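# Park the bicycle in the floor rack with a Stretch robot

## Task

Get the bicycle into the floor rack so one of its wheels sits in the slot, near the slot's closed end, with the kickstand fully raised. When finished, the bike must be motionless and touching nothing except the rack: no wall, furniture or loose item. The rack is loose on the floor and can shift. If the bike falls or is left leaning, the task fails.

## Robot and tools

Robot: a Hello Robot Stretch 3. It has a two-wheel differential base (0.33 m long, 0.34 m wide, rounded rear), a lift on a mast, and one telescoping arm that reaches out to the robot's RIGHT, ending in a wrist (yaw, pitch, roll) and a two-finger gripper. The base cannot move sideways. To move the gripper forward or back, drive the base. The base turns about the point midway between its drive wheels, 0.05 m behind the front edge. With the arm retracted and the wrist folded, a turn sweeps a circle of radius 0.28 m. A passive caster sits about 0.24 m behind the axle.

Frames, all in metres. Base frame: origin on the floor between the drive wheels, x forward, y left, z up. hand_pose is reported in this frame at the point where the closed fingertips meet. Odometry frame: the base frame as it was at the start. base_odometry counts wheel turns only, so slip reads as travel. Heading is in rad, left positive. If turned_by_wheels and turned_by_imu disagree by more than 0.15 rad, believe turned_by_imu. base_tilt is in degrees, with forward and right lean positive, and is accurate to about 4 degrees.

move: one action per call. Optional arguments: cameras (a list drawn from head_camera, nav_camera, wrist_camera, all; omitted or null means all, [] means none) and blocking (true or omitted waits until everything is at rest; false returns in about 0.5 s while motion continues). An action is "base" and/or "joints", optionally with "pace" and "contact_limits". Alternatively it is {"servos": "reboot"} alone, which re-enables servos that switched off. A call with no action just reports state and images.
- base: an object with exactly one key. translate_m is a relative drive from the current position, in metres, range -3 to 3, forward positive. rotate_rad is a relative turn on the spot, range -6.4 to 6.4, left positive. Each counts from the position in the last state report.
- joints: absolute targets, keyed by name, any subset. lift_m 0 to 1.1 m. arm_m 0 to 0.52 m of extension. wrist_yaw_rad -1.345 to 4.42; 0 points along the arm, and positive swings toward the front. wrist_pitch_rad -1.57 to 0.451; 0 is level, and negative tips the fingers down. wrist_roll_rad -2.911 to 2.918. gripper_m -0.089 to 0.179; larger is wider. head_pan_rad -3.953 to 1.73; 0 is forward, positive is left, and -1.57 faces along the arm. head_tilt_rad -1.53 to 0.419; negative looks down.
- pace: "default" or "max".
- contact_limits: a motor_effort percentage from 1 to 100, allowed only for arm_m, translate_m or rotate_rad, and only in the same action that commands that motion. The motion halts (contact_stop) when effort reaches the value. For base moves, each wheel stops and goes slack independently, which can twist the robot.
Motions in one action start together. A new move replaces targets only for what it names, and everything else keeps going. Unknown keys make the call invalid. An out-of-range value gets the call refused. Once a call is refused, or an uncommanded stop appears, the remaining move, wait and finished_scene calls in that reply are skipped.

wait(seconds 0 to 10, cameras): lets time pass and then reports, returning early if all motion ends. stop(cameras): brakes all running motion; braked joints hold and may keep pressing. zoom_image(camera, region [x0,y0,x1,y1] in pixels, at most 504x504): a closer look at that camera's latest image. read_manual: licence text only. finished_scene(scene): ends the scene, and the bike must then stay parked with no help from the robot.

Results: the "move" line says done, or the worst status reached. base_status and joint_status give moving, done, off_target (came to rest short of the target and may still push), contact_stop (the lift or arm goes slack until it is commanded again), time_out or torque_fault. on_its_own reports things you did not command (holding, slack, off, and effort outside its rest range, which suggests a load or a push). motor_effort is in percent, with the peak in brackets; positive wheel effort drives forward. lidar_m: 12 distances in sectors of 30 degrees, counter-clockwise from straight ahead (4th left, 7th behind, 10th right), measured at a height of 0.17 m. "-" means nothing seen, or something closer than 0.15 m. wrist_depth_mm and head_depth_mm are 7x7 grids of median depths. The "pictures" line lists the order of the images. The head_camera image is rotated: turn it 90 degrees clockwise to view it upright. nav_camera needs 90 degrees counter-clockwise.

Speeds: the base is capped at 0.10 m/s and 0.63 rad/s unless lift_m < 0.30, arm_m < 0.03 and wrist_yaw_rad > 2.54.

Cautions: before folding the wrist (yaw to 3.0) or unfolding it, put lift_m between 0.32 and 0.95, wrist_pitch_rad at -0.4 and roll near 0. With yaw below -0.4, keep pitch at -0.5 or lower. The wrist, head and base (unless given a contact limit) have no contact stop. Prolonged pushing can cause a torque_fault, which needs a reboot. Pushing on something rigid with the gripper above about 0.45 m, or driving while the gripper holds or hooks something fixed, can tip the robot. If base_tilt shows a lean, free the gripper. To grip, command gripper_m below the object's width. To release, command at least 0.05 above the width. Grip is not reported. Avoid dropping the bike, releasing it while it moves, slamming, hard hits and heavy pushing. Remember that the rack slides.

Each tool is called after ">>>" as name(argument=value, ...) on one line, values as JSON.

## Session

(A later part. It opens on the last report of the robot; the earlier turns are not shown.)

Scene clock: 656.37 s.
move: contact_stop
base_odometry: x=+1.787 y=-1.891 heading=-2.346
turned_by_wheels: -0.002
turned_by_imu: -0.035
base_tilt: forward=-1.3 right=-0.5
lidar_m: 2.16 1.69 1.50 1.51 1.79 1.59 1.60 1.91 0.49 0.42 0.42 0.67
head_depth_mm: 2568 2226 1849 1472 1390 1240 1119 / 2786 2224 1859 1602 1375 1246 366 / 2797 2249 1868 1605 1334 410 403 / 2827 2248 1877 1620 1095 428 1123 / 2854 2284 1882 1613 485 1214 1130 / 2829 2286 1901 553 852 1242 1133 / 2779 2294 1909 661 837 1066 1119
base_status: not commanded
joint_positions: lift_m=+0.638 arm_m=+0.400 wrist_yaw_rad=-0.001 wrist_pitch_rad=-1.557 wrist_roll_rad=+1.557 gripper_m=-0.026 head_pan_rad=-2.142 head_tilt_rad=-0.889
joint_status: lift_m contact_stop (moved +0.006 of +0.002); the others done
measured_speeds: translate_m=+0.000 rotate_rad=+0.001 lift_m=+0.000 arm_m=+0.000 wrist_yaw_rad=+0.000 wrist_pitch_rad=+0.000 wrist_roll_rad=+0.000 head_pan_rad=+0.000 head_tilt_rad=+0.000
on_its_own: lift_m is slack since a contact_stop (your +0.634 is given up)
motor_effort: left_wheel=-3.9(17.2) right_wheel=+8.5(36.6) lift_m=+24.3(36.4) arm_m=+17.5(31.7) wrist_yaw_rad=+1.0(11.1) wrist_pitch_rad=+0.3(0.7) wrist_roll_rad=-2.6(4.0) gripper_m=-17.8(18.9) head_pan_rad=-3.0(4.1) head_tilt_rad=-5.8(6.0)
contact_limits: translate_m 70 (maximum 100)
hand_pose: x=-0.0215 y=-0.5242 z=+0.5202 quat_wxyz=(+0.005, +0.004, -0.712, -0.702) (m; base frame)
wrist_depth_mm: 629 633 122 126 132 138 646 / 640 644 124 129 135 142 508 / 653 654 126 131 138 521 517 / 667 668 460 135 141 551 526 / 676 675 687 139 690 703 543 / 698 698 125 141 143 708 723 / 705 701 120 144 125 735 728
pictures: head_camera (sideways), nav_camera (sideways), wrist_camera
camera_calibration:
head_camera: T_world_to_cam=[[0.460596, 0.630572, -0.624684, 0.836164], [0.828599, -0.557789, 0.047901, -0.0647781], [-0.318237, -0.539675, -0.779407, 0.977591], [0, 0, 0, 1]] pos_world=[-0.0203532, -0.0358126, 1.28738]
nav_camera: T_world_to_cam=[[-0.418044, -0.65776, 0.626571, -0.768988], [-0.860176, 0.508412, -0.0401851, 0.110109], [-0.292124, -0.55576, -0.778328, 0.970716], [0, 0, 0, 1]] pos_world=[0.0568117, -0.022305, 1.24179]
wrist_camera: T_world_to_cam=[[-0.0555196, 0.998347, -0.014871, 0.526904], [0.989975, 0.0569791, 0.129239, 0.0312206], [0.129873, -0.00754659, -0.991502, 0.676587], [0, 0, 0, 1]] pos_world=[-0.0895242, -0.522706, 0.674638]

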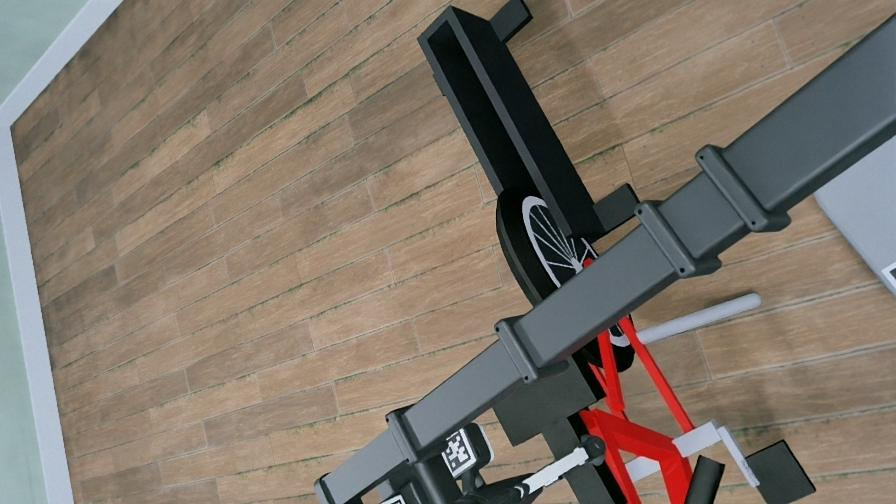

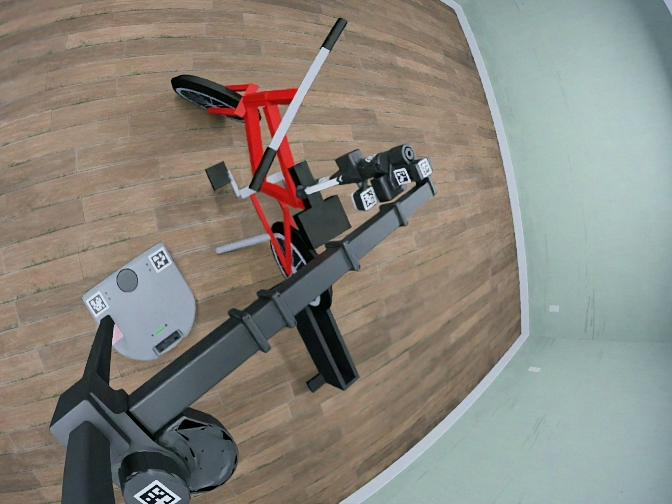

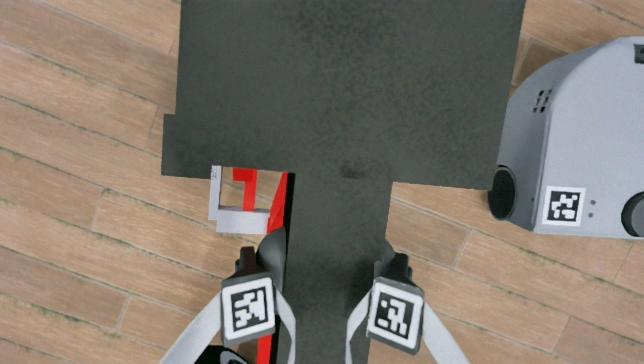

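>>> move(base={"translate_m": -0.08}, joints={"lift_m": 0.64}, contact_limits={"translate_m": 70})

>>> zoom_image(camera="head_camera", region=[450, 0, 896, 400])

Scene clock: 662.43 s.
move: done
base_odometry: x=+1.843 y=-1.834 heading=-2.345
turned_by_wheels: +0.002
turned_by_imu: +0.002
base_tilt: forward=-1.3 right=-0.4
lidar_m: 2.24 1.71 1.52 1.53 1.71 1.52 1.53 1.83 0.56 0.49 0.46 0.73
head_depth_mm: 2454 2220 1855 1585 1398 1239 1113 / 2722 2236 1853 1586 1375 1236 365 / 2803 2234 1872 1609 1338 409 944 / 2818 2247 1895 1612 1087 427 1127 / 2843 2270 1888 1614 483 1235 1128 / 2782 2290 1898 551 852 1239 1136 / 2758 2291 1894 660 849 1111 1126
base_status: done
joint_positions: lift_m=+0.640 arm_m=+0.400 wrist_yaw_rad=-0.011 wrist_pitch_rad=-1.534 wrist_roll_rad=+1.559 gripper_m=-0.026 head_pan_rad=-2.142 head_tilt_rad=-0.889
joint_status: all done
measured_speeds: all 0
on_its_own: right_wheel is at rest, and its effort (-39.4) is outside its rest range (-21 to +21)
motor_effort: left_wheel=+20.7(21.4) right_wheel=-39.4(41.1) lift_m=+13.9(37.8) arm_m=-8.7(11.1) wrist_yaw_rad=+9.3(10.6) wrist_pitch_rad=-3.8(4.5) wrist_roll_rad=-3.3(3.3) gripper_m=-16.5(18.8) head_pan_rad=-3.3(4.0) head_tilt_rad=-5.2(5.8)
contact_limits: translate_m 70 (maximum 100)
hand_pose: x=-0.0214 y=-0.5300 z=+0.5218 quat_wxyz=(+0.001, +0.000, -0.720, -0.694) (m; base frame)
wrist_depth_mm: 633 638 123 126 130 135 635 / 656 643 125 129 133 558 494 / 667 656 128 132 137 574 507 / 679 130 131 135 140 573 519 / 693 702 138 139 145 681 687 / 718 702 126 142 708 704 710 / 732 716 124 146 124 714 729
pictures: head_camera (sideways), nav_camera (sideways), wrist_camera
camera_calibration:
head_camera: T_world_to_cam=[[0.460611, 0.630596, -0.62465, 0.836119], [0.828598, -0.557791, 0.0479001, -0.0647769], [-0.318218, -0.539647, -0.779435, 0.977627], [0, 0, 0, 1]] pos_world=[-0.0203529, -0.0358121, 1.28738]
nav_camera: T_world_to_cam=[[-0.418059, -0.657783, 0.626536, -0.768943], [-0.860175, 0.508413, -0.0401867, 0.110112], [-0.292105, -0.555732, -0.778355, 0.970751], [0, 0, 0, 1]] pos_world=[0.0568132, -0.0223028, 1.24179]
wrist_camera: T_world_to_cam=[[-0.044654, 0.998289, -0.0377466, 0.544897], [0.990566, 0.0491454, 0.12792, 0.0277616], [0.129557, -0.0316783, -0.991066, 0.665051], [0, 0, 0, 1]] pos_world=[-0.0893298, -0.524261, 0.676126]

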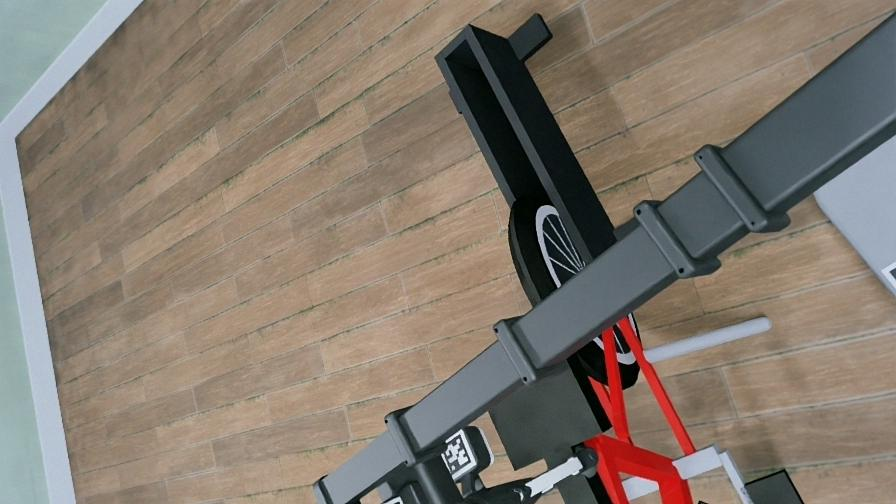

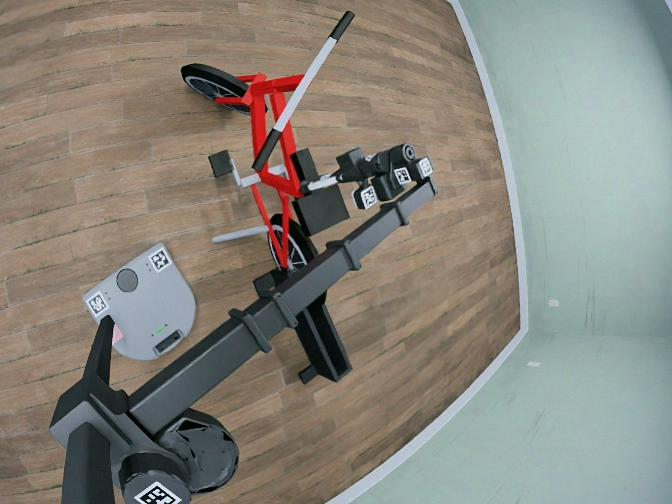

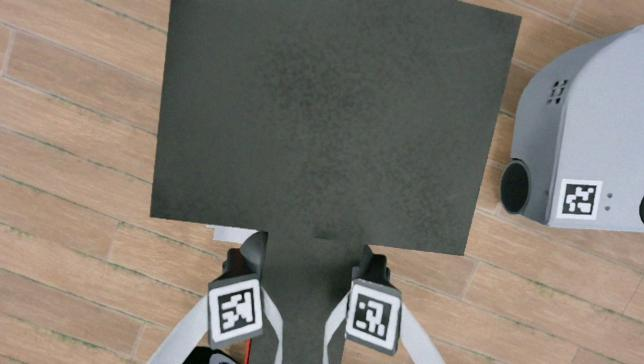

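Scaled by 1.130 from the camera's 896x504 image, which has a finer 1280x720 frame.

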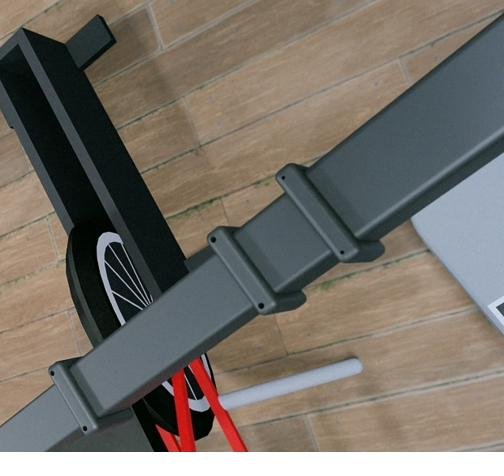

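>>> move(base={"translate_m": -0.1}, contact_limits={"translate_m": 80})

>>> zoom_image(camera="head_camera", region=[350, 0, 796, 400])

Scene clock: 666.97 s.
move: done
base_odometry: x=+1.912 y=-1.762 heading=-2.343
turned_by_wheels: +0.002
turned_by_imu: +0.002
base_tilt: forward=-1.3 right=-0.4
lidar_m: 2.33 1.74 1.55 1.56 1.60 1.43 1.43 1.71 0.57 0.51 0.51 2.33
head_depth_mm: 2347 2207 1855 1588 1368 1241 1116 / 2656 2236 1854 1601 1344 1244 365 / 2800 2230 1872 1598 1323 409 940 / 2797 2273 1878 1606 1087 427 1124 / 2847 2268 1897 1620 483 1237 1127 / 2757 2271 1894 550 866 1240 1133 / 2751 2296 1915 658 864 1207 1134
base_status: done
joint_positions: lift_m=+0.640 arm_m=+0.400 wrist_yaw_rad=-0.015 wrist_pitch_rad=-1.465 wrist_roll_rad=+1.574 gripper_m=-0.026 head_pan_rad=-2.142 head_tilt_rad=-0.889
joint_status: not commanded
measured_speeds: all 0
on_its_own: left_wheel is at rest, and its effort (+22.2) is outside its rest range (-21 to +21); right_wheel is at rest, and its effort (-41.4) is outside its rest range (-21 to +21); wrist_yaw_rad is at rest, and its effort (+13.0) is outside its rest range (-9 to +9); wrist_pitch_rad is at rest, and its effort (-16.7) is outside its rest range (-8 to +12)
motor_effort: left_wheel=+22.2(30.1) right_wheel=-41.4(61.7) lift_m=+24.8(24.9) arm_m=-6.5(7.2) wrist_yaw_rad=+13.0(14.6) wrist_pitch_rad=-16.7(16.9) wrist_roll_rad=-8.1(8.5) gripper_m=-15.4(17.8) head_pan_rad=-3.1(3.7) head_tilt_rad=-5.3(5.7)
contact_limits: translate_m 80 (maximum 100)
hand_pose: x=-0.0216 y=-0.5477 z=+0.5213 quat_wxyz=(-0.006, -0.007, -0.743, -0.669) (m; base frame)
wrist_depth_mm: 682 666 123 124 126 608 596 / 693 674 126 127 130 133 510 / 707 687 129 131 133 137 497 / 719 132 133 135 137 638 497 / 748 726 137 139 141 663 655 / 763 743 129 142 691 672 660 / 779 110 145 145 710 696 688
pictures: head_camera (sideways), nav_camera (sideways), wrist_camera
camera_calibration:
head_camera: T_world_to_cam=[[0.46065, 0.630657, -0.624559, 0.836001], [0.828595, -0.557795, 0.0478976, -0.0647737], [-0.318169, -0.539571, -0.779507, 0.977721], [0, 0, 0, 1]] pos_world=[-0.020352, -0.0358107, 1.28738]
nav_camera: T_world_to_cam=[[-0.418098, -0.657844, 0.626446, -0.768825], [-0.860173, 0.508417, -0.0401911, 0.110117], [-0.292056, -0.555656, -0.778428, 0.970845], [0, 0, 0, 1]] pos_world=[0.0568169, -0.0222969, 1.24179]
wrist_camera: T_world_to_cam=[[-0.0246633, 0.994022, -0.106356, 0.596404], [0.991415, 0.0379855, 0.125116, 0.0242607], [0.128408, -0.102357, -0.986425, 0.622865], [0, 0, 0, 1]] pos_world=[-0.0893242, -0.530006, 0.674806]

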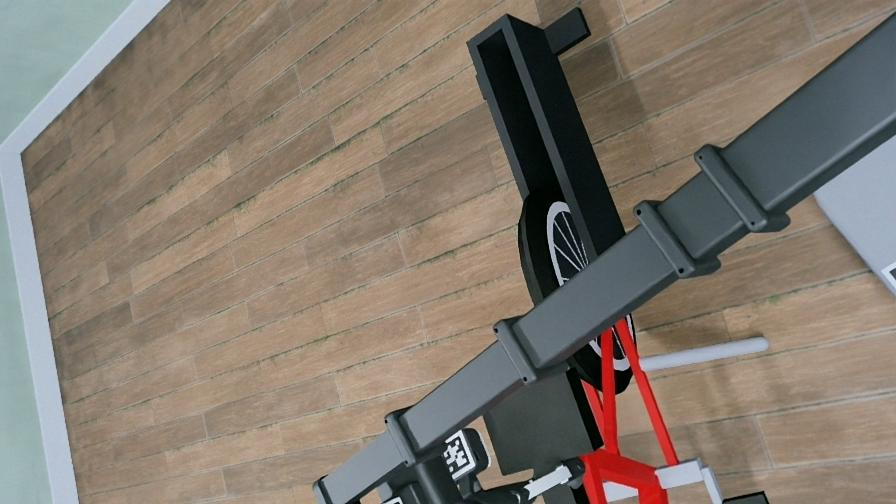

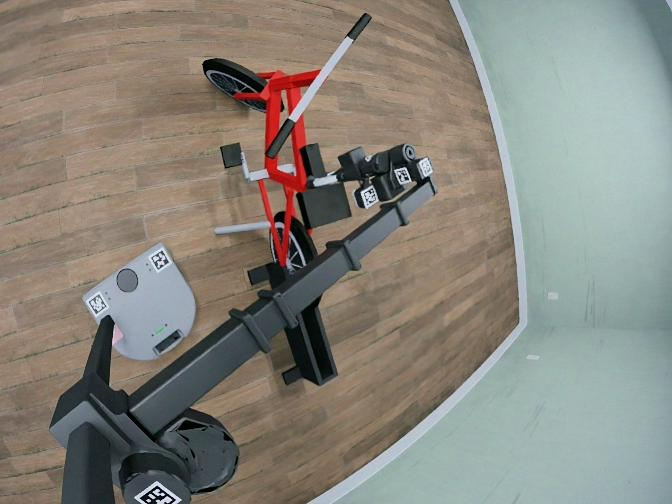

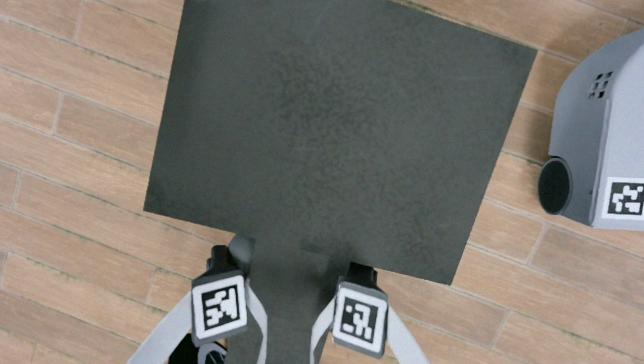

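Scaled by 1.130 from the camera's 896x504 image, which has a finer 1280x720 frame.

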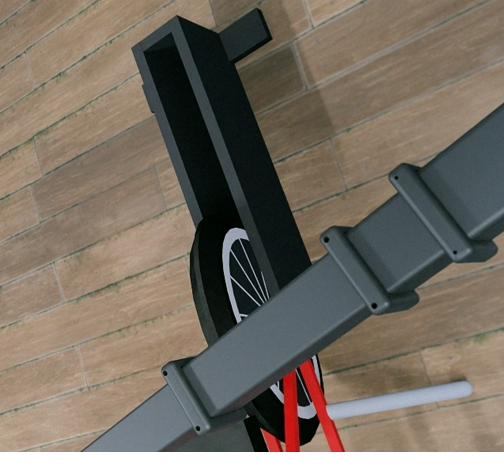

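>>> move(base={"translate_m": -0.1}, joints={"arm_m": 0.375}, contact_limits={"translate_m": 80})

>>> zoom_image(camera="head_camera", region=[350, 0, 796, 400])

Scene clock: 681.87 s.
move: done
base_odometry: x=+1.982 y=-1.690 heading=-2.342
turned_by_wheels: +0.001
turned_by_imu: +0.001
base_tilt: forward=-1.3 right=-0.4
lidar_m: 2.42 1.78 1.59 1.59 1.49 1.33 1.34 0.62 0.55 0.50 0.53 2.42
head_depth_mm: 2200 2184 1854 1586 1319 1237 1112 / 2554 2218 1861 1597 1319 1240 365 / 2787 2255 1865 1600 1276 409 940 / 2846 2255 1889 1610 1063 428 1126 / 2801 2287 1885 1613 480 1243 1129 / 2772 2263 1896 550 849 1242 1132 / 2692 2299 1903 630 847 1225 1136
base_status: done
joint_positions: lift_m=+0.640 arm_m=+0.375 wrist_yaw_rad=-0.064 wrist_pitch_rad=-1.431 wrist_roll_rad=+1.609 gripper_m=-0.026 head_pan_rad=-2.142 head_tilt_rad=-0.889
joint_status: all done
measured_speeds: all 0
on_its_own: wrist_yaw_rad is held at -0.046, not at your +0.000, by its stall guard, which is not easing now; right_wheel is at rest, and its effort (-24.9) is outside its rest range (-21 to +21); wrist_yaw_rad is at rest, and its effort (+14.7) is outside its rest range (-9 to +9); wrist_pitch_rad is at rest, and its effort (-23.1) is outside its rest range (-8 to +12)
motor_effort: left_wheel=+10.5(29.1) right_wheel=-24.9(64.9) lift_m=+28.2(33.6) arm_m=-9.1(27.1) wrist_yaw_rad=+14.7(26.0) wrist_pitch_rad=-23.1(23.7) wrist_roll_rad=-19.4(24.0) gripper_m=-17.1(18.1) head_pan_rad=-2.7(4.1) head_tilt_rad=-4.7(5.7)
contact_limits: translate_m 80 (maximum 100)
hand_pose: x=-0.0223 y=-0.5315 z=+0.5216 quat_wxyz=(-0.035, -0.037, -0.754, -0.655) (m; base frame)
wrist_depth_mm: 702 683 121 122 125 601 571 / 720 703 124 126 128 131 487 / 732 708 128 130 132 135 490 / 744 131 132 134 137 637 492 / 770 750 139 139 142 652 640 / 782 764 133 143 147 668 643 / 801 98 146 147 695 688 661
pictures: head_camera (sideways), nav_camera (sideways), wrist_camera
camera_calibration:
head_camera: T_world_to_cam=[[0.460651, 0.630658, -0.624556, 0.835998], [0.828595, -0.557796, 0.0478975, -0.0647736], [-0.318168, -0.539568, -0.77951, 0.977724], [0, 0, 0, 1]] pos_world=[-0.0203519, -0.0358106, 1.28737]
nav_camera: T_world_to_cam=[[-0.4181, -0.657846, 0.626443, -0.768821], [-0.860173, 0.508417, -0.0401912, 0.110117], [-0.292055, -0.555653, -0.77843, 0.970848], [0, 0, 0, 1]] pos_world=[0.056817, -0.0222967, 1.24179]
wrist_camera: T_world_to_cam=[[0.0579194, 0.988338, -0.140831, 0.597161], [0.990981, -0.0398437, 0.127941, -0.0185496], [0.120838, -0.146971, -0.981732, 0.598559], [0, 0, 0, 1]] pos_world=[-0.0885333, -0.502965, 0.674096]

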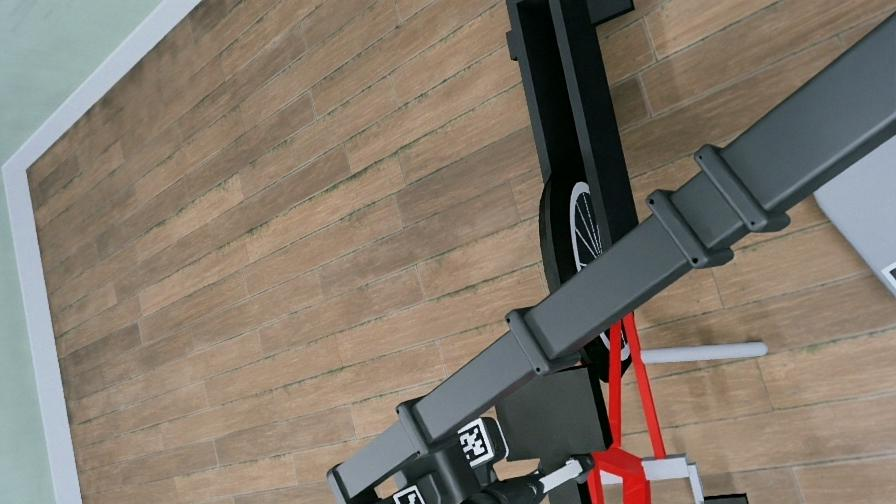

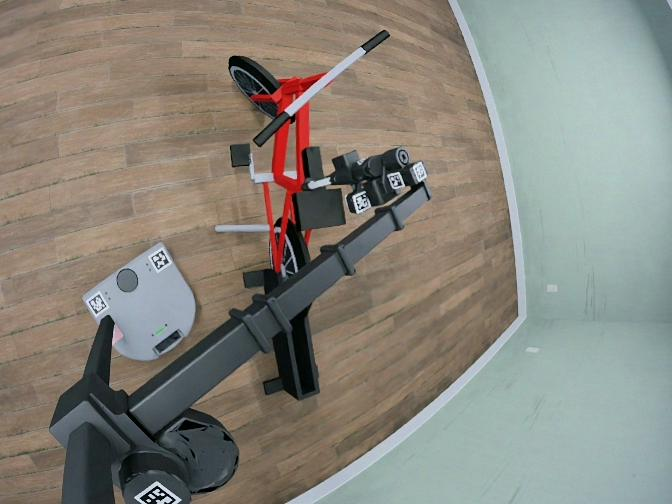

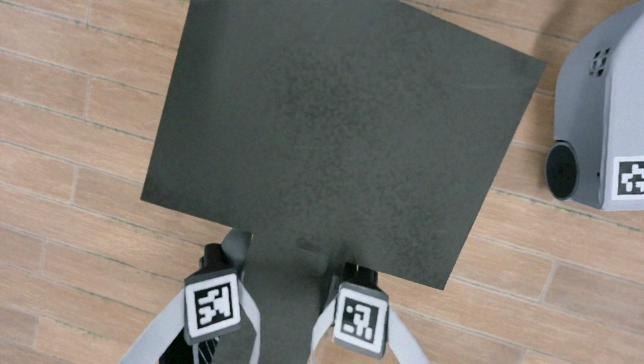

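Scaled by 1.130 from the camera's 896x504 image, which has a finer 1280x720 frame.

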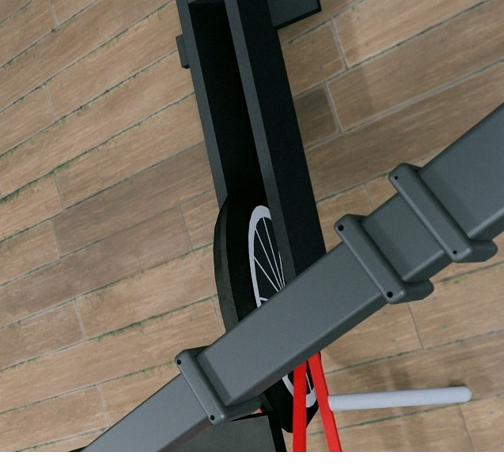

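>>> move(joints={"gripper_m": 0.12}, cameras=[])

>>> move(joints={"lift_m": 0.78}, cameras=[])

>>> move(base={"rotate_rad": -0.29}, joints={"wrist_yaw_rad": 0.0, "wrist_roll_rad": 1.55, "wrist_pitch_rad": -1.57}, cameras=[])

>>> move(base={"translate_m": 0.13}, joints={"head_pan_rad": -1.9})

Scene clock: 701.07 s.
move: done
base_odometry: x=+1.982 y=-1.690 heading=-2.343
turned_by_wheels: -0.001
turned_by_imu: -0.001
base_tilt: forward=-1.3 right=-0.4
lidar_m: 2.43 1.78 1.58 1.59 1.49 1.33 1.33 0.60 0.52 0.50 0.54 2.41
head_depth_mm: 2177 2181 1849 1589 1321 1234 1114 / 2557 2228 1853 1600 1323 1243 365 / 2790 2230 1866 1601 1252 409 942 / 2835 2250 1880 1603 1051 429 1123 / 2801 2262 1893 1613 482 1235 1130 / 2764 2284 1914 550 852 1257 1129 / 2693 2283 1917 630 859 1225 1134
base_status: not commanded
joint_positions: lift_m=+0.640 arm_m=+0.375 wrist_yaw_rad=-0.050 wrist_pitch_rad=-1.505 wrist_roll_rad=+1.558 gripper_m=+0.120 head_pan_rad=-2.142 head_tilt_rad=-0.889
joint_status: all done
measured_speeds: all 0
on_its_own: wrist_yaw_rad is held at -0.046, not at your +0.000, by its stall guard, which is not easing now; wrist_pitch_rad is at rest, and its effort (-9.3) is outside its rest range (-8 to +12)
motor_effort: left_wheel=-1.8(19.0) right_wheel=+1.3(33.8) lift_m=+34.4(35.0) arm_m=-2.8(9.9) wrist_yaw_rad=+2.3(16.8) wrist_pitch_rad=-9.3(29.4) wrist_roll_rad=-2.8(19.6) gripper_m=-4.0(98.5) head_pan_rad=-3.4(4.3) head_tilt_rad=-5.1(5.8)
contact_limits: translate_m 80 (maximum 100)
hand_pose: x=-0.0212 y=-0.5126 z=+0.5214 quat_wxyz=(-0.012, -0.014, -0.730, -0.684) (m; base frame)
wrist_depth_mm: 656 119 124 126 131 625 619 / 674 123 126 130 135 625 489 / 685 126 130 135 140 644 493 / 706 682 135 140 145 654 505 / 709 699 140 146 677 676 669 / 722 124 145 703 702 687 681 / 110 122 150 722 706 117 705
pictures: none
No camera images: "cameras" was empty.

Scene clock: 703.17 s.
move: done
base_odometry: x=+1.982 y=-1.690 heading=-2.343
turned_by_wheels: +0.000
turned_by_imu: +0.000
base_tilt: forward=-1.3 right=-0.4
lidar_m: 2.43 1.78 1.58 1.59 1.50 1.33 1.34 0.60 0.51 0.51 0.56 2.41
head_depth_mm: 2190 2156 1847 1592 1318 1262 - / 2554 2225 1867 1592 1290 - 966 / 2792 2236 1869 1601 307 1190 983 / 2817 2240 1883 1607 307 1224 1127 / 2810 2256 1884 356 1058 1238 1129 / 2783 2285 1887 387 983 1259 1134 / 2715 2298 446 1567 938 1222 1138
base_status: not commanded
joint_positions: lift_m=+0.780 arm_m=+0.375 wrist_yaw_rad=-0.049 wrist_pitch_rad=-1.547 wrist_roll_rad=+1.556 gripper_m=+0.120 head_pan_rad=-2.142 head_tilt_rad=-0.889
joint_status: all done
measured_speeds: all 0
on_its_own: wrist_yaw_rad is held at -0.046, not at your +0.000, by its stall guard, which is not easing now
motor_effort: left_wheel=-1.5(2.0) right_wheel=+1.5(1.6) lift_m=+35.6(39.5) arm_m=-10.1(10.5) wrist_yaw_rad=+2.5(4.4) wrist_pitch_rad=-1.8(9.6) wrist_roll_rad=-1.8(3.1) gripper_m=+0.4(4.9) head_pan_rad=-3.5(3.8) head_tilt_rad=-5.1(5.5)
contact_limits: translate_m 80 (maximum 100)
hand_pose: x=-0.0207 y=-0.5018 z=+0.6620 quat_wxyz=(-0.011, -0.013, -0.715, -0.699) (m; base frame)
wrist_depth_mm: 764 770 255 265 766 778 773 / 784 784 262 269 780 642 632 / 797 804 270 278 813 647 648 / 810 817 277 825 815 667 662 / 816 817 639 819 826 832 837 / 841 123 854 852 849 856 865 / 107 116 872 866 868 117 884
pictures: none
No camera images: "cameras" was empty.

Scene clock: 704.70 s.
move: done
base_odometry: x=+1.982 y=-1.690 heading=-2.633
turned_by_wheels: -0.290
turned_by_imu: -0.284
base_tilt: forward=-1.3 right=-0.4
lidar_m: 2.42 2.18 1.63 1.59 1.66 1.37 1.33 1.40 0.57 0.51 0.54 0.84
head_depth_mm: 1567 1742 1813 1584 1390 1264 - / 1750 1959 1864 1601 1352 - 967 / 1972 2158 1874 1600 307 1185 983 / 2260 2266 1882 1605 307 1230 1124 / 2579 2271 1873 356 1100 1255 1129 / 2835 2285 1893 387 1098 1222 1131 / 2792 2294 446 1599 836 1228 1137
base_status: done
joint_positions: lift_m=+0.780 arm_m=+0.375 wrist_yaw_rad=-0.003 wrist_pitch_rad=-1.547 wrist_roll_rad=+1.556 gripper_m=+0.120 head_pan_rad=-2.142 head_tilt_rad=-0.889
joint_status: all done
joint sent to its limit — wrist_pitch_rad, lower limit.
measured_speeds: all 0
motor_effort: left_wheel=+3.3(8.5) right_wheel=-4.3(9.2) lift_m=+35.6(36.1) arm_m=-14.5(15.7) wrist_yaw_rad=+1.1(5.4) wrist_pitch_rad=-1.6(2.6) wrist_roll_rad=-2.0(2.6) gripper_m=+0.5(1.2) head_pan_rad=-3.3(3.7) head_tilt_rad=-4.7(5.7)
hand_pose: x=-0.0215 y=-0.5017 z=+0.6620 quat_wxyz=(+0.005, +0.004, -0.715, -0.699) (m; base frame)
wrist_depth_mm: 770 769 763 745 771 775 781 / 773 782 780 780 794 775 646 / 804 791 787 803 808 655 651 / 809 819 514 813 816 660 665 / 822 828 278 290 839 836 841 / 857 123 285 298 839 835 861 / 107 119 851 878 860 117 874
pictures: none
No camera images: "cameras" was empty.

Scene clock: 707.13 s.
move: done
base_odometry: x=+1.869 y=-1.754 heading=-2.633
turned_by_wheels: +0.000
turned_by_imu: +0.000
base_tilt: forward=-1.3 right=-0.4
lidar_m: 2.29 2.18 1.63 1.58 1.66 1.50 1.46 1.53 0.59 0.49 0.49 0.76
head_depth_mm: 2217 2203 1849 1590 1342 - - / 2514 2234 1859 1597 300 - 967 / 2781 2228 1862 361 320 1225 1127 / 2826 2274 1794 374 1138 1235 1123 / 2816 2211 453 925 1199 1253 1125 / 2774 526 547 1552 1131 1239 1133 / 2704 2125 576 1599 922 1243 1136
base_status: done
joint_positions: lift_m=+0.780 arm_m=+0.375 wrist_yaw_rad=-0.003 wrist_pitch_rad=-1.547 wrist_roll_rad=+1.556 gripper_m=+0.120 head_pan_rad=-1.908 head_tilt_rad=-0.889
joint_status: all done
measured_speeds: all 0
motor_effort: left_wheel=+2.8(9.3) right_wheel=-0.6(4.5) lift_m=+35.4(36.4) arm_m=-15.8(15.8) wrist_yaw_rad=+2.0(4.1) wrist_pitch_rad=-1.6(1.9) wrist_roll_rad=-1.9(2.4) gripper_m=-0.3(1.3) head_pan_rad=+4.0(5.9) head_tilt_rad=-4.5(5.6)
hand_pose: x=-0.0215 y=-0.5017 z=+0.6620 quat_wxyz=(+0.005, +0.004, -0.715, -0.699) (m; base frame)
wrist_depth_mm: 773 766 434 764 765 768 780 / 786 773 261 270 784 793 644 / 800 793 267 278 802 648 646 / 804 820 276 810 809 666 658 / 828 825 284 823 824 838 841 / 841 123 851 853 852 836 866 / 107 119 857 867 869 117 875
pictures: head_camera (sideways), nav_camera (sideways), wrist_camera
camera_calibration:
head_camera: T_world_to_cam=[[0.301874, 0.720434, -0.624377, 0.836733], [0.935365, -0.350426, 0.0478927, -0.0654186], [-0.184295, -0.598478, -0.779654, 0.977094], [0, 0, 0, 1]] pos_world=[-0.0113243, -0.0409659, 1.28736]
nav_camera: T_world_to_cam=[[-0.254177, -0.737012, 0.626264, -0.769588], [-0.95463, 0.295069, -0.0401999, 0.110705], [-0.155163, -0.608068, -0.778574, 0.9702], [0, 0, 0, 1]] pos_world=[0.0606099, -0.00991328, 1.24179]
wrist_camera: T_world_to_cam=[[-0.0555239, 0.998142, -0.0250816, 0.513284], [0.989981, 0.0583015, 0.128602, 0.0126859], [0.129825, -0.0176898, -0.991379, 0.812096], [0, 0, 0, 1]] pos_world=[-0.0894899, -0.498704, 0.816338]

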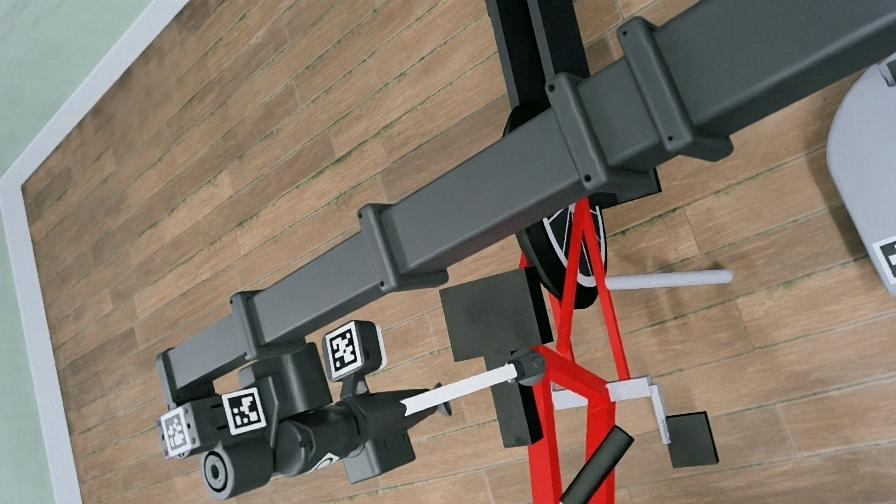

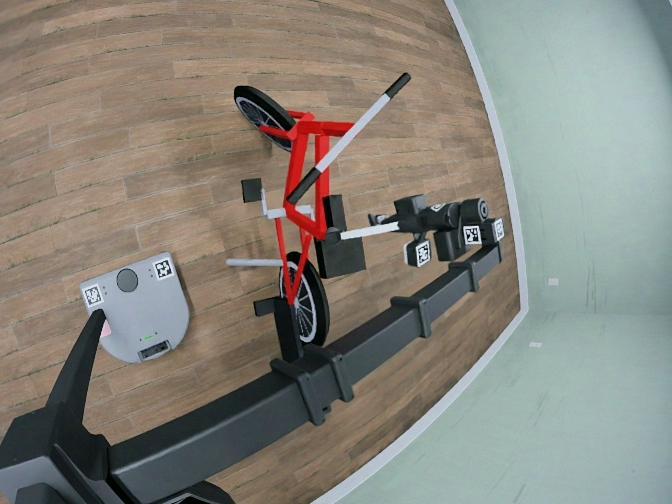

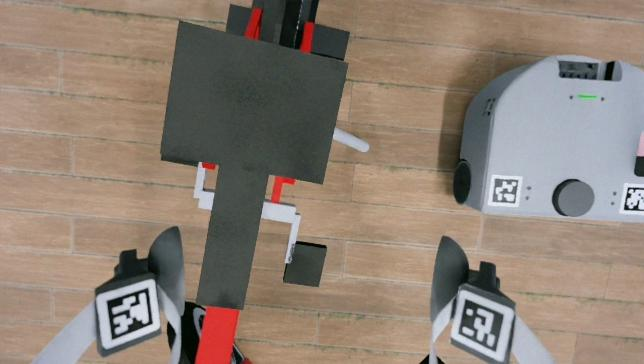

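>>> move(base={"translate_m": -0.01}, joints={"arm_m": 0.438, "wrist_yaw_rad": -0.173, "lift_m": 0.70})

Scene clock: 714.87 s.
move: done
base_odometry: x=+1.877 y=-1.749 heading=-2.633
turned_by_wheels: +0.000
turned_by_imu: +0.000
base_tilt: forward=-1.3 right=-0.4
lidar_m: 2.30 2.17 1.63 1.58 1.65 1.49 1.45 1.52 0.59 0.52 0.49 0.77
head_depth_mm: 2198 2211 1845 1587 1351 1240 311 / 2516 2215 1866 1589 1294 341 326 / 2795 2235 1867 1593 397 379 1126 / 2837 2241 1882 458 1089 1228 1128 / 2868 2288 559 896 1191 1256 1129 / 2744 2280 628 908 1123 1243 1135 / 2707 2281 677 1604 918 1244 1136
base_status: done
joint_positions: lift_m=+0.700 arm_m=+0.438 wrist_yaw_rad=-0.171 wrist_pitch_rad=-1.548 wrist_roll_rad=+1.555 gripper_m=+0.120 head_pan_rad=-1.908 head_tilt_rad=-0.889
joint_status: all done
measured_speeds: all 0
motor_effort: left_wheel=-0.2(4.1) right_wheel=-5.0(7.3) lift_m=+16.6(31.5) arm_m=+16.3(21.6) wrist_yaw_rad=-1.9(4.5) wrist_pitch_rad=-1.4(1.7) wrist_roll_rad=-2.0(2.2) gripper_m=+0.3(0.8) head_pan_rad=+3.7(4.6) head_tilt_rad=-4.9(5.8)
hand_pose: x=-0.0184 y=-0.5647 z=+0.5820 quat_wxyz=(-0.054, -0.056, -0.713, -0.697) (m; base frame)
wrist_depth_mm: 698 690 179 186 688 697 551 / 704 703 182 188 195 691 557 / 714 719 185 192 200 712 573 / 741 723 190 196 740 738 745 / 752 742 753 201 754 756 756 / 763 123 765 206 578 768 767 / 107 119 779 210 799 117 776
pictures: head_camera (sideways), nav_camera (sideways), wrist_camera
camera_calibration:
head_camera: T_world_to_cam=[[0.301828, 0.720453, -0.624377, 0.836733], [0.935387, -0.350367, 0.0478927, -0.0654187], [-0.184257, -0.59849, -0.779654, 0.977094], [0, 0, 0, 1]] pos_world=[-0.0113217, -0.040967, 1.28736]
nav_camera: T_world_to_cam=[[-0.254131, -0.737029, 0.626264, -0.769588], [-0.954649, 0.295008, -0.0401999, 0.110705], [-0.155125, -0.608078, -0.778574, 0.9702], [0, 0, 0, 1]] pos_world=[0.0606105, -0.00990983, 1.24179]
wrist_camera: T_world_to_cam=[[0.111867, 0.993429, -0.0241795, 0.574237], [0.985805, -0.107878, 0.128649, -0.0703649], [0.125195, -0.0382279, -0.991395, 0.719616], [0, 0, 0, 1]] pos_world=[-0.0849645, -0.550545, 0.736361]

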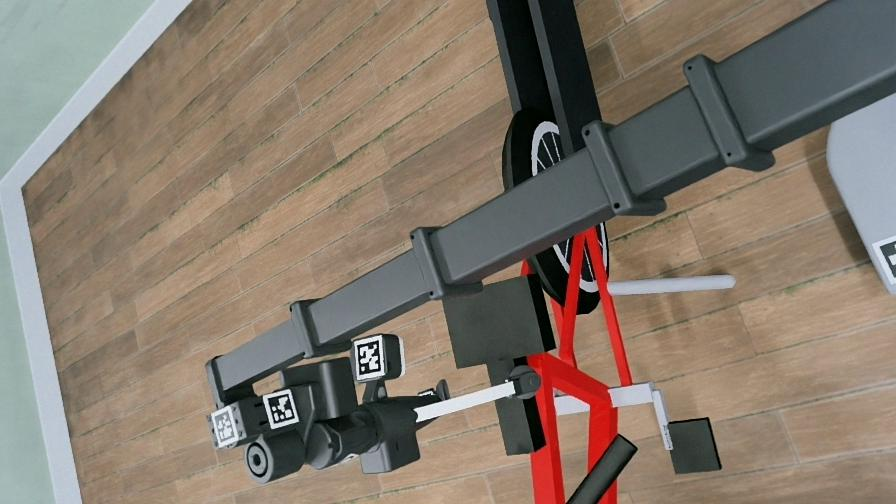

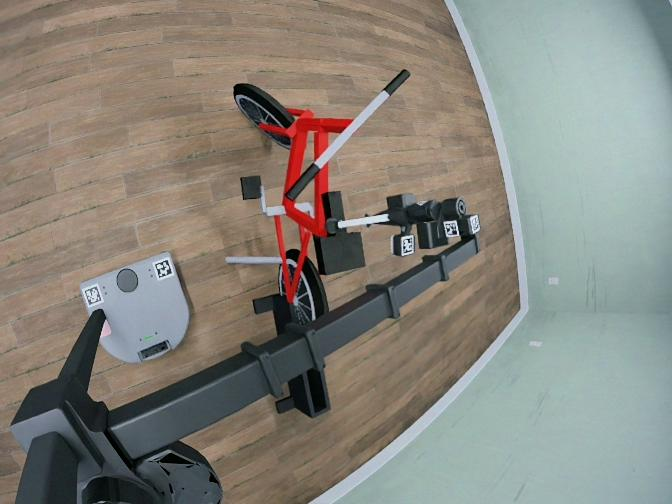

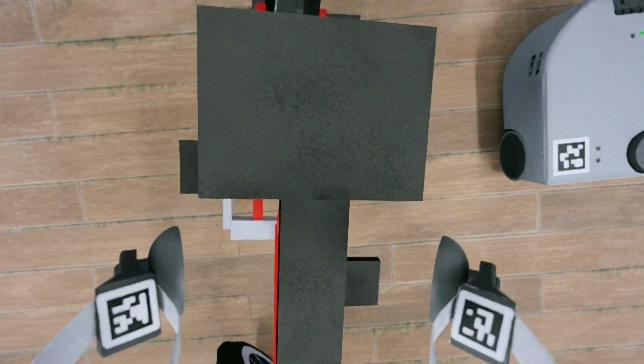

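>>> move(joints={"lift_m": 0.63}, cameras=[])

>>> move(joints={"gripper_m": -0.05}, cameras=[])

>>> move(joints={"lift_m": 0.645})

Scene clock: 719.23 s.
move: done
base_odometry: x=+1.877 y=-1.749 heading=-2.633
turned_by_wheels: +0.000
turned_by_imu: +0.000
base_tilt: forward=-1.4 right=-0.4
lidar_m: 2.30 2.17 1.63 1.58 1.66 1.49 1.45 1.52 0.59 0.52 0.49 0.77
head_depth_mm: 2203 2214 1849 1586 1341 1236 1102 / 2520 2231 1855 1588 1316 1187 379 / 2794 2245 1856 1600 1073 430 973 / 2799 2260 1872 1575 502 1233 1131 / 2832 2269 1794 882 1189 1257 1129 / 2751 2280 680 762 1128 1241 1133 / 2746 2290 1907 1598 918 1239 1135
base_status: not commanded
joint_positions: lift_m=+0.630 arm_m=+0.438 wrist_yaw_rad=-0.171 wrist_pitch_rad=-1.548 wrist_roll_rad=+1.555 gripper_m=+0.120 head_pan_rad=-1.908 head_tilt_rad=-0.889
joint_status: all done
measured_speeds: all 0
motor_effort: left_wheel=-0.6(1.1) right_wheel=-4.7(5.1) lift_m=+17.2(20.8) arm_m=+16.1(17.0) wrist_yaw_rad=-1.6(2.7) wrist_pitch_rad=-1.4(1.8) wrist_roll_rad=-2.1(2.3) gripper_m=+0.0(1.2) head_pan_rad=+3.8(4.5) head_tilt_rad=-4.8(5.8)
hand_pose: x=-0.0184 y=-0.5647 z=+0.5120 quat_wxyz=(-0.054, -0.056, -0.713, -0.697) (m; base frame)
wrist_depth_mm: 620 110 114 117 123 627 488 / 638 112 116 121 125 590 493 / 651 115 118 122 128 614 504 / 661 117 121 126 130 667 528 / 683 120 123 128 135 685 687 / 685 123 684 131 504 701 705 / 107 119 701 134 721 117 713
pictures: none
No camera images: "cameras" was empty.

Scene clock: 721.47 s.
move: done
base_odometry: x=+1.877 y=-1.749 heading=-2.633
turned_by_wheels: +0.000
turned_by_imu: +0.000
base_tilt: forward=-1.3 right=-0.5
lidar_m: 2.30 2.18 1.62 1.58 1.66 1.49 1.45 1.52 0.59 0.52 0.49 0.77
head_depth_mm: 2222 2212 1836 1590 1337 1239 1096 / 2521 2222 1852 1597 1318 1186 379 / 2813 2227 1862 1605 1077 430 968 / 2812 2238 1878 1572 502 1230 1125 / 2816 2269 1800 880 1187 1256 1129 / 2787 2287 680 766 1129 1241 1128 / 2724 2303 1899 1594 920 1244 1135
base_status: not commanded
joint_positions: lift_m=+0.630 arm_m=+0.438 wrist_yaw_rad=-0.171 wrist_pitch_rad=-1.548 wrist_roll_rad=+1.555 gripper_m=-0.049 head_pan_rad=-1.908 head_tilt_rad=-0.889
joint_status: all done
measured_speeds: all 0
motor_effort: left_wheel=-0.8(1.2) right_wheel=-4.9(5.1) lift_m=+25.1(25.1) arm_m=+14.8(16.4) wrist_yaw_rad=-1.5(3.3) wrist_pitch_rad=-1.3(2.0) wrist_roll_rad=-1.9(2.3) gripper_m=-30.9(98.3) head_pan_rad=+3.7(4.7) head_tilt_rad=-5.1(5.7)
hand_pose: x=-0.0184 y=-0.5647 z=+0.5120 quat_wxyz=(-0.054, -0.056, -0.713, -0.697) (m; base frame)
wrist_depth_mm: 618 110 113 117 123 632 485 / 633 112 116 120 125 596 493 / 649 114 118 122 128 609 506 / 664 117 121 125 130 663 528 / 680 682 123 128 135 689 691 / 699 700 127 131 694 700 701 / 702 705 121 134 124 712 711
pictures: none
No camera images: "cameras" was empty.

Scene clock: 722.30 s.
move: done
base_odometry: x=+1.877 y=-1.749 heading=-2.633
turned_by_wheels: +0.000
turned_by_imu: +0.000
base_tilt: forward=-1.3 right=-0.5
lidar_m: 2.30 2.17 1.63 1.58 1.66 1.49 1.45 1.52 0.59 0.52 0.49 0.76
head_depth_mm: 2212 2205 1842 1581 1346 1236 370 / 2509 2222 1854 1590 1308 409 366 / 2815 2235 1866 1600 1058 416 969 / 2821 2255 1886 540 530 1233 1129 / 2835 2272 673 883 1190 1258 1130 / 2769 2277 666 769 1126 1239 1133 / 2711 2288 1851 1598 919 1245 1135
base_status: not commanded
joint_positions: lift_m=+0.645 arm_m=+0.438 wrist_yaw_rad=-0.171 wrist_pitch_rad=-1.541 wrist_roll_rad=+1.555 gripper_m=-0.046 head_pan_rad=-1.908 head_tilt_rad=-0.889
joint_status: all done
measured_speeds: all 0
motor_effort: left_wheel=-0.1(1.0) right_wheel=-4.8(5.0) lift_m=+43.1(51.5) arm_m=+14.5(15.5) wrist_yaw_rad=-1.9(3.1) wrist_pitch_rad=-2.7(3.1) wrist_roll_rad=-2.1(2.2) gripper_m=-15.6(30.9) head_pan_rad=+4.0(4.4) head_tilt_rad=-5.2(5.6)
hand_pose: x=-0.0187 y=-0.5664 z=+0.5269 quat_wxyz=(-0.054, -0.056, -0.715, -0.695) (m; base frame)
wrist_depth_mm: 635 124 126 130 135 645 498 / 651 126 129 134 139 653 508 / 667 129 132 136 141 671 510 / 678 131 134 140 144 681 537 / 696 695 141 142 699 695 711 / 703 704 126 144 705 713 707 / 731 724 123 148 124 728 718
pictures: head_camera (sideways), nav_camera (sideways), wrist_camera
camera_calibration:
head_camera: T_world_to_cam=[[0.301828, 0.720454, -0.624377, 0.836733], [0.935387, -0.350367, 0.0478927, -0.0654187], [-0.184257, -0.598489, -0.779654, 0.977094], [0, 0, 0, 1]] pos_world=[-0.0113217, -0.040967, 1.28736]
nav_camera: T_world_to_cam=[[-0.254131, -0.737029, 0.626264, -0.769588], [-0.954649, 0.295008, -0.0401999, 0.110705], [-0.155125, -0.608078, -0.778574, 0.9702], [0, 0, 0, 1]] pos_world=[0.0606105, -0.00990982, 1.24179]
wrist_camera: T_world_to_cam=[[0.112017, 0.993233, -0.0306765, 0.577891], [0.985928, -0.107232, 0.128248, -0.0625993], [0.124091, -0.0446108, -0.991268, 0.661265], [0, 0, 0, 1]] pos_world=[-0.0850721, -0.551193, 0.681247]

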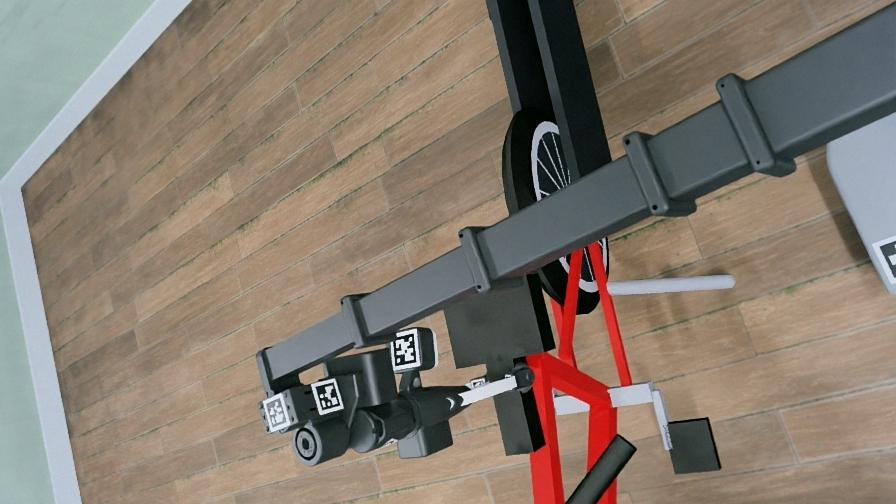

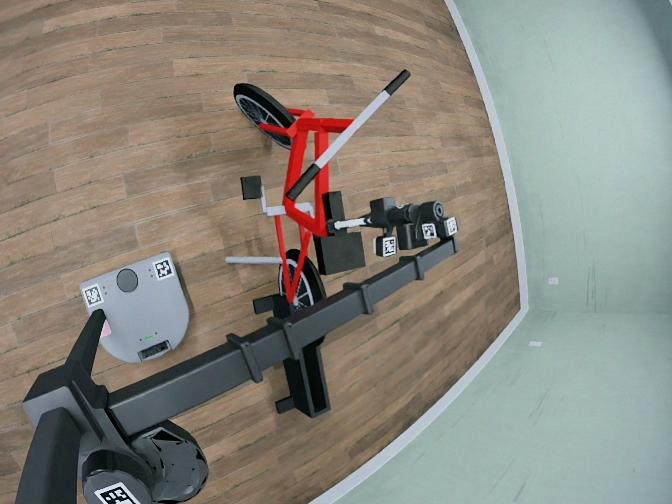

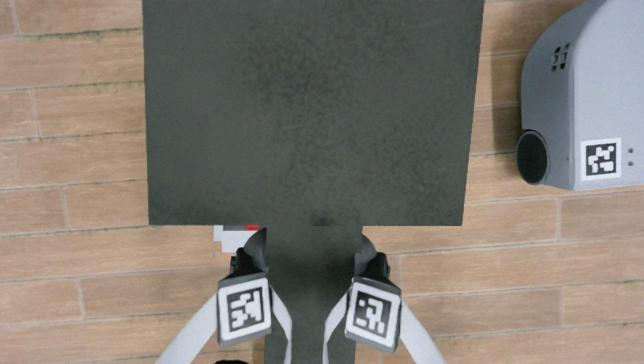

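>>> move(joints={"gripper_m": -0.08}, cameras=[])

>>> move(base={"translate_m": -0.1}, joints={"lift_m": 0.65, "arm_m": 0.45}, contact_limits={"translate_m": 80})

>>> zoom_image(camera="head_camera", region=[350, 0, 796, 400])

Scene clock: 726.30 s.
move: done
base_odometry: x=+1.877 y=-1.749 heading=-2.633
turned_by_wheels: +0.000
turned_by_imu: +0.000
base_tilt: forward=-1.3 right=-0.4
lidar_m: 2.30 2.18 1.63 1.58 1.66 1.49 1.45 1.52 0.59 0.52 0.49 0.77
head_depth_mm: 2215 2204 1844 1583 1342 1240 370 / 2503 2215 1853 1598 1316 409 366 / 2794 2251 1867 1612 1053 417 969 / 2833 2253 1862 539 530 1229 1122 / 2838 2271 674 882 1190 1255 1127 / 2774 2281 666 768 1128 1239 1135 / 2709 2285 1871 1599 920 1243 1137
base_status: not commanded
joint_positions: lift_m=+0.645 arm_m=+0.438 wrist_yaw_rad=-0.171 wrist_pitch_rad=-1.542 wrist_roll_rad=+1.555 gripper_m=-0.078 head_pan_rad=-1.908 head_tilt_rad=-0.889
joint_status: all done
measured_speeds: all 0
motor_effort: left_wheel=+0.3(0.8) right_wheel=-4.8(4.9) lift_m=+25.7(26.1) arm_m=+11.5(12.8) wrist_yaw_rad=-2.1(3.0) wrist_pitch_rad=-2.5(2.9) wrist_roll_rad=-2.0(2.3) gripper_m=-35.9(100.0) head_pan_rad=+4.7(4.9) head_tilt_rad=-5.5(5.5)
hand_pose: x=-0.0186 y=-0.5661 z=+0.5269 quat_wxyz=(-0.054, -0.056, -0.715, -0.695) (m; base frame)
wrist_depth_mm: 637 124 126 130 135 638 500 / 653 126 129 134 139 647 506 / 668 129 132 136 142 661 517 / 675 131 134 140 145 688 534 / 685 692 140 143 700 696 698 / 702 695 126 144 721 713 713 / 727 732 123 148 123 715 722
pictures: none
No camera images: "cameras" was empty.

Scene clock: 728.40 s.
move: done
base_odometry: x=+1.965 y=-1.700 heading=-2.631
turned_by_wheels: +0.002
turned_by_imu: +0.003
base_tilt: forward=-1.3 right=-0.4
lidar_m: 2.40 2.18 1.63 1.58 1.66 1.39 1.35 1.42 0.59 0.54 0.54 2.46
head_depth_mm: 2057 2131 1834 1587 1317 1237 366 / 2404 2222 1861 1604 1305 397 362 / 2697 2243 1873 1597 460 415 971 / 2813 2256 1870 532 1077 1247 1124 / 2834 2257 648 886 1178 1234 1132 / 2778 2290 669 875 1163 1258 1134 / 2694 2313 1813 1597 1358 1222 1136
base_status: done
joint_positions: lift_m=+0.650 arm_m=+0.450 wrist_yaw_rad=-0.184 wrist_pitch_rad=-1.515 wrist_roll_rad=+1.557 gripper_m=-0.070 head_pan_rad=-1.908 head_tilt_rad=-0.889
joint_status: all done
measured_speeds: all 0
on_its_own: gripper_m is held at -0.071, not at your -0.080, by its stall guard, which is still easing; left_wheel is at rest, and its effort (+25.7) is outside its rest range (-21 to +21); right_wheel is at rest, and its effort (-44.9) is outside its rest range (-21 to +21); wrist_yaw_rad is at rest, and its effort (+10.4) is outside its rest range (-9 to +9)
motor_effort: left_wheel=+25.7(27.6) right_wheel=-44.9(50.3) lift_m=+16.0(43.7) arm_m=-13.0(21.9) wrist_yaw_rad=+10.4(10.6) wrist_pitch_rad=-7.5(7.6) wrist_roll_rad=-2.7(2.7) gripper_m=-10.4(36.0) head_pan_rad=+3.7(4.7) head_tilt_rad=-4.5(5.7)
contact_limits: translate_m 80 (maximum 100)
hand_pose: x=-0.0197 y=-0.5851 z=+0.5315 quat_wxyz=(-0.058, -0.062, -0.724, -0.685) (m; base frame)
wrist_depth_mm: 656 652 131 135 138 634 501 / 670 661 134 138 141 651 502 / 685 681 137 141 145 659 511 / 701 686 141 145 149 672 669 / 733 717 145 149 154 690 692 / 729 717 126 149 716 709 708 / 762 748 123 125 723 724 708
pictures: head_camera (sideways), nav_camera (sideways), wrist_camera
camera_calibration:
head_camera: T_world_to_cam=[[0.301798, 0.720466, -0.624377, 0.836733], [0.935402, -0.350328, 0.0478927, -0.0654188], [-0.184232, -0.598497, -0.779654, 0.977094], [0, 0, 0, 1]] pos_world=[-0.01132, -0.0409677, 1.28736]
nav_camera: T_world_to_cam=[[-0.2541, -0.737039, 0.626264, -0.769588], [-0.954661, 0.294969, -0.0401999, 0.110705], [-0.155099, -0.608084, -0.778574, 0.9702], [0, 0, 0, 1]] pos_world=[0.060611, -0.00990754, 1.24179]
wrist_camera: T_world_to_cam=[[0.126229, 0.990387, -0.0565751, 0.609065], [0.984866, -0.118289, 0.126676, -0.0698587], [0.118766, -0.071709, -0.99033, 0.648688], [0, 0, 0, 1]] pos_world=[-0.085122, -0.564956, 0.685722]

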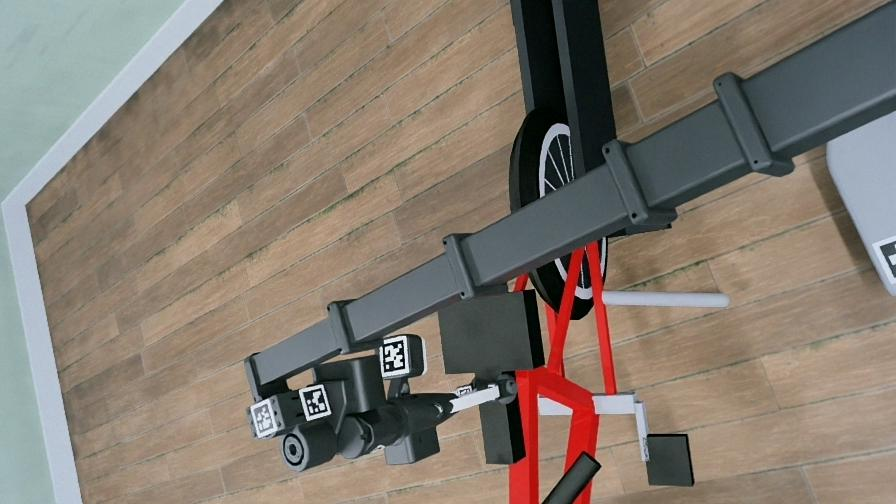

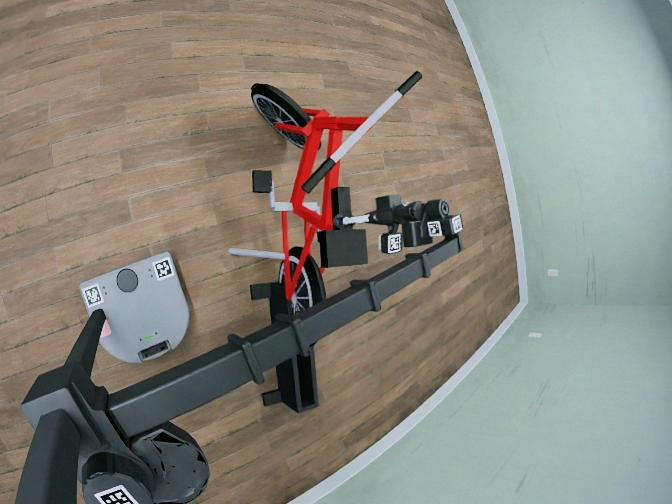

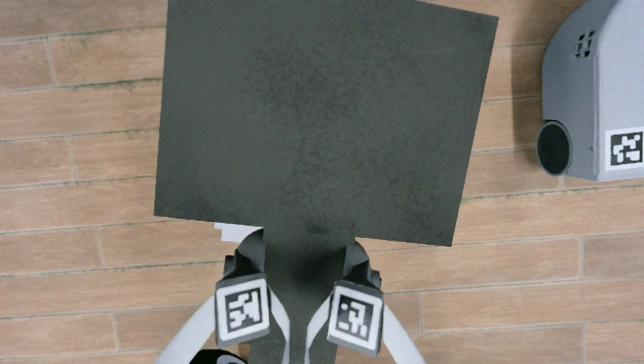

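Scaled by 1.130 from the camera's 896x504 image, which has a finer 1280x720 frame.

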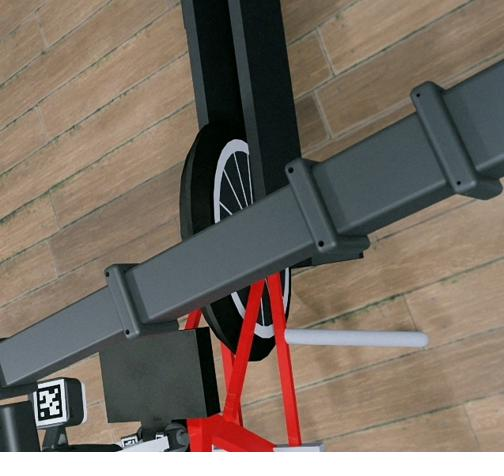

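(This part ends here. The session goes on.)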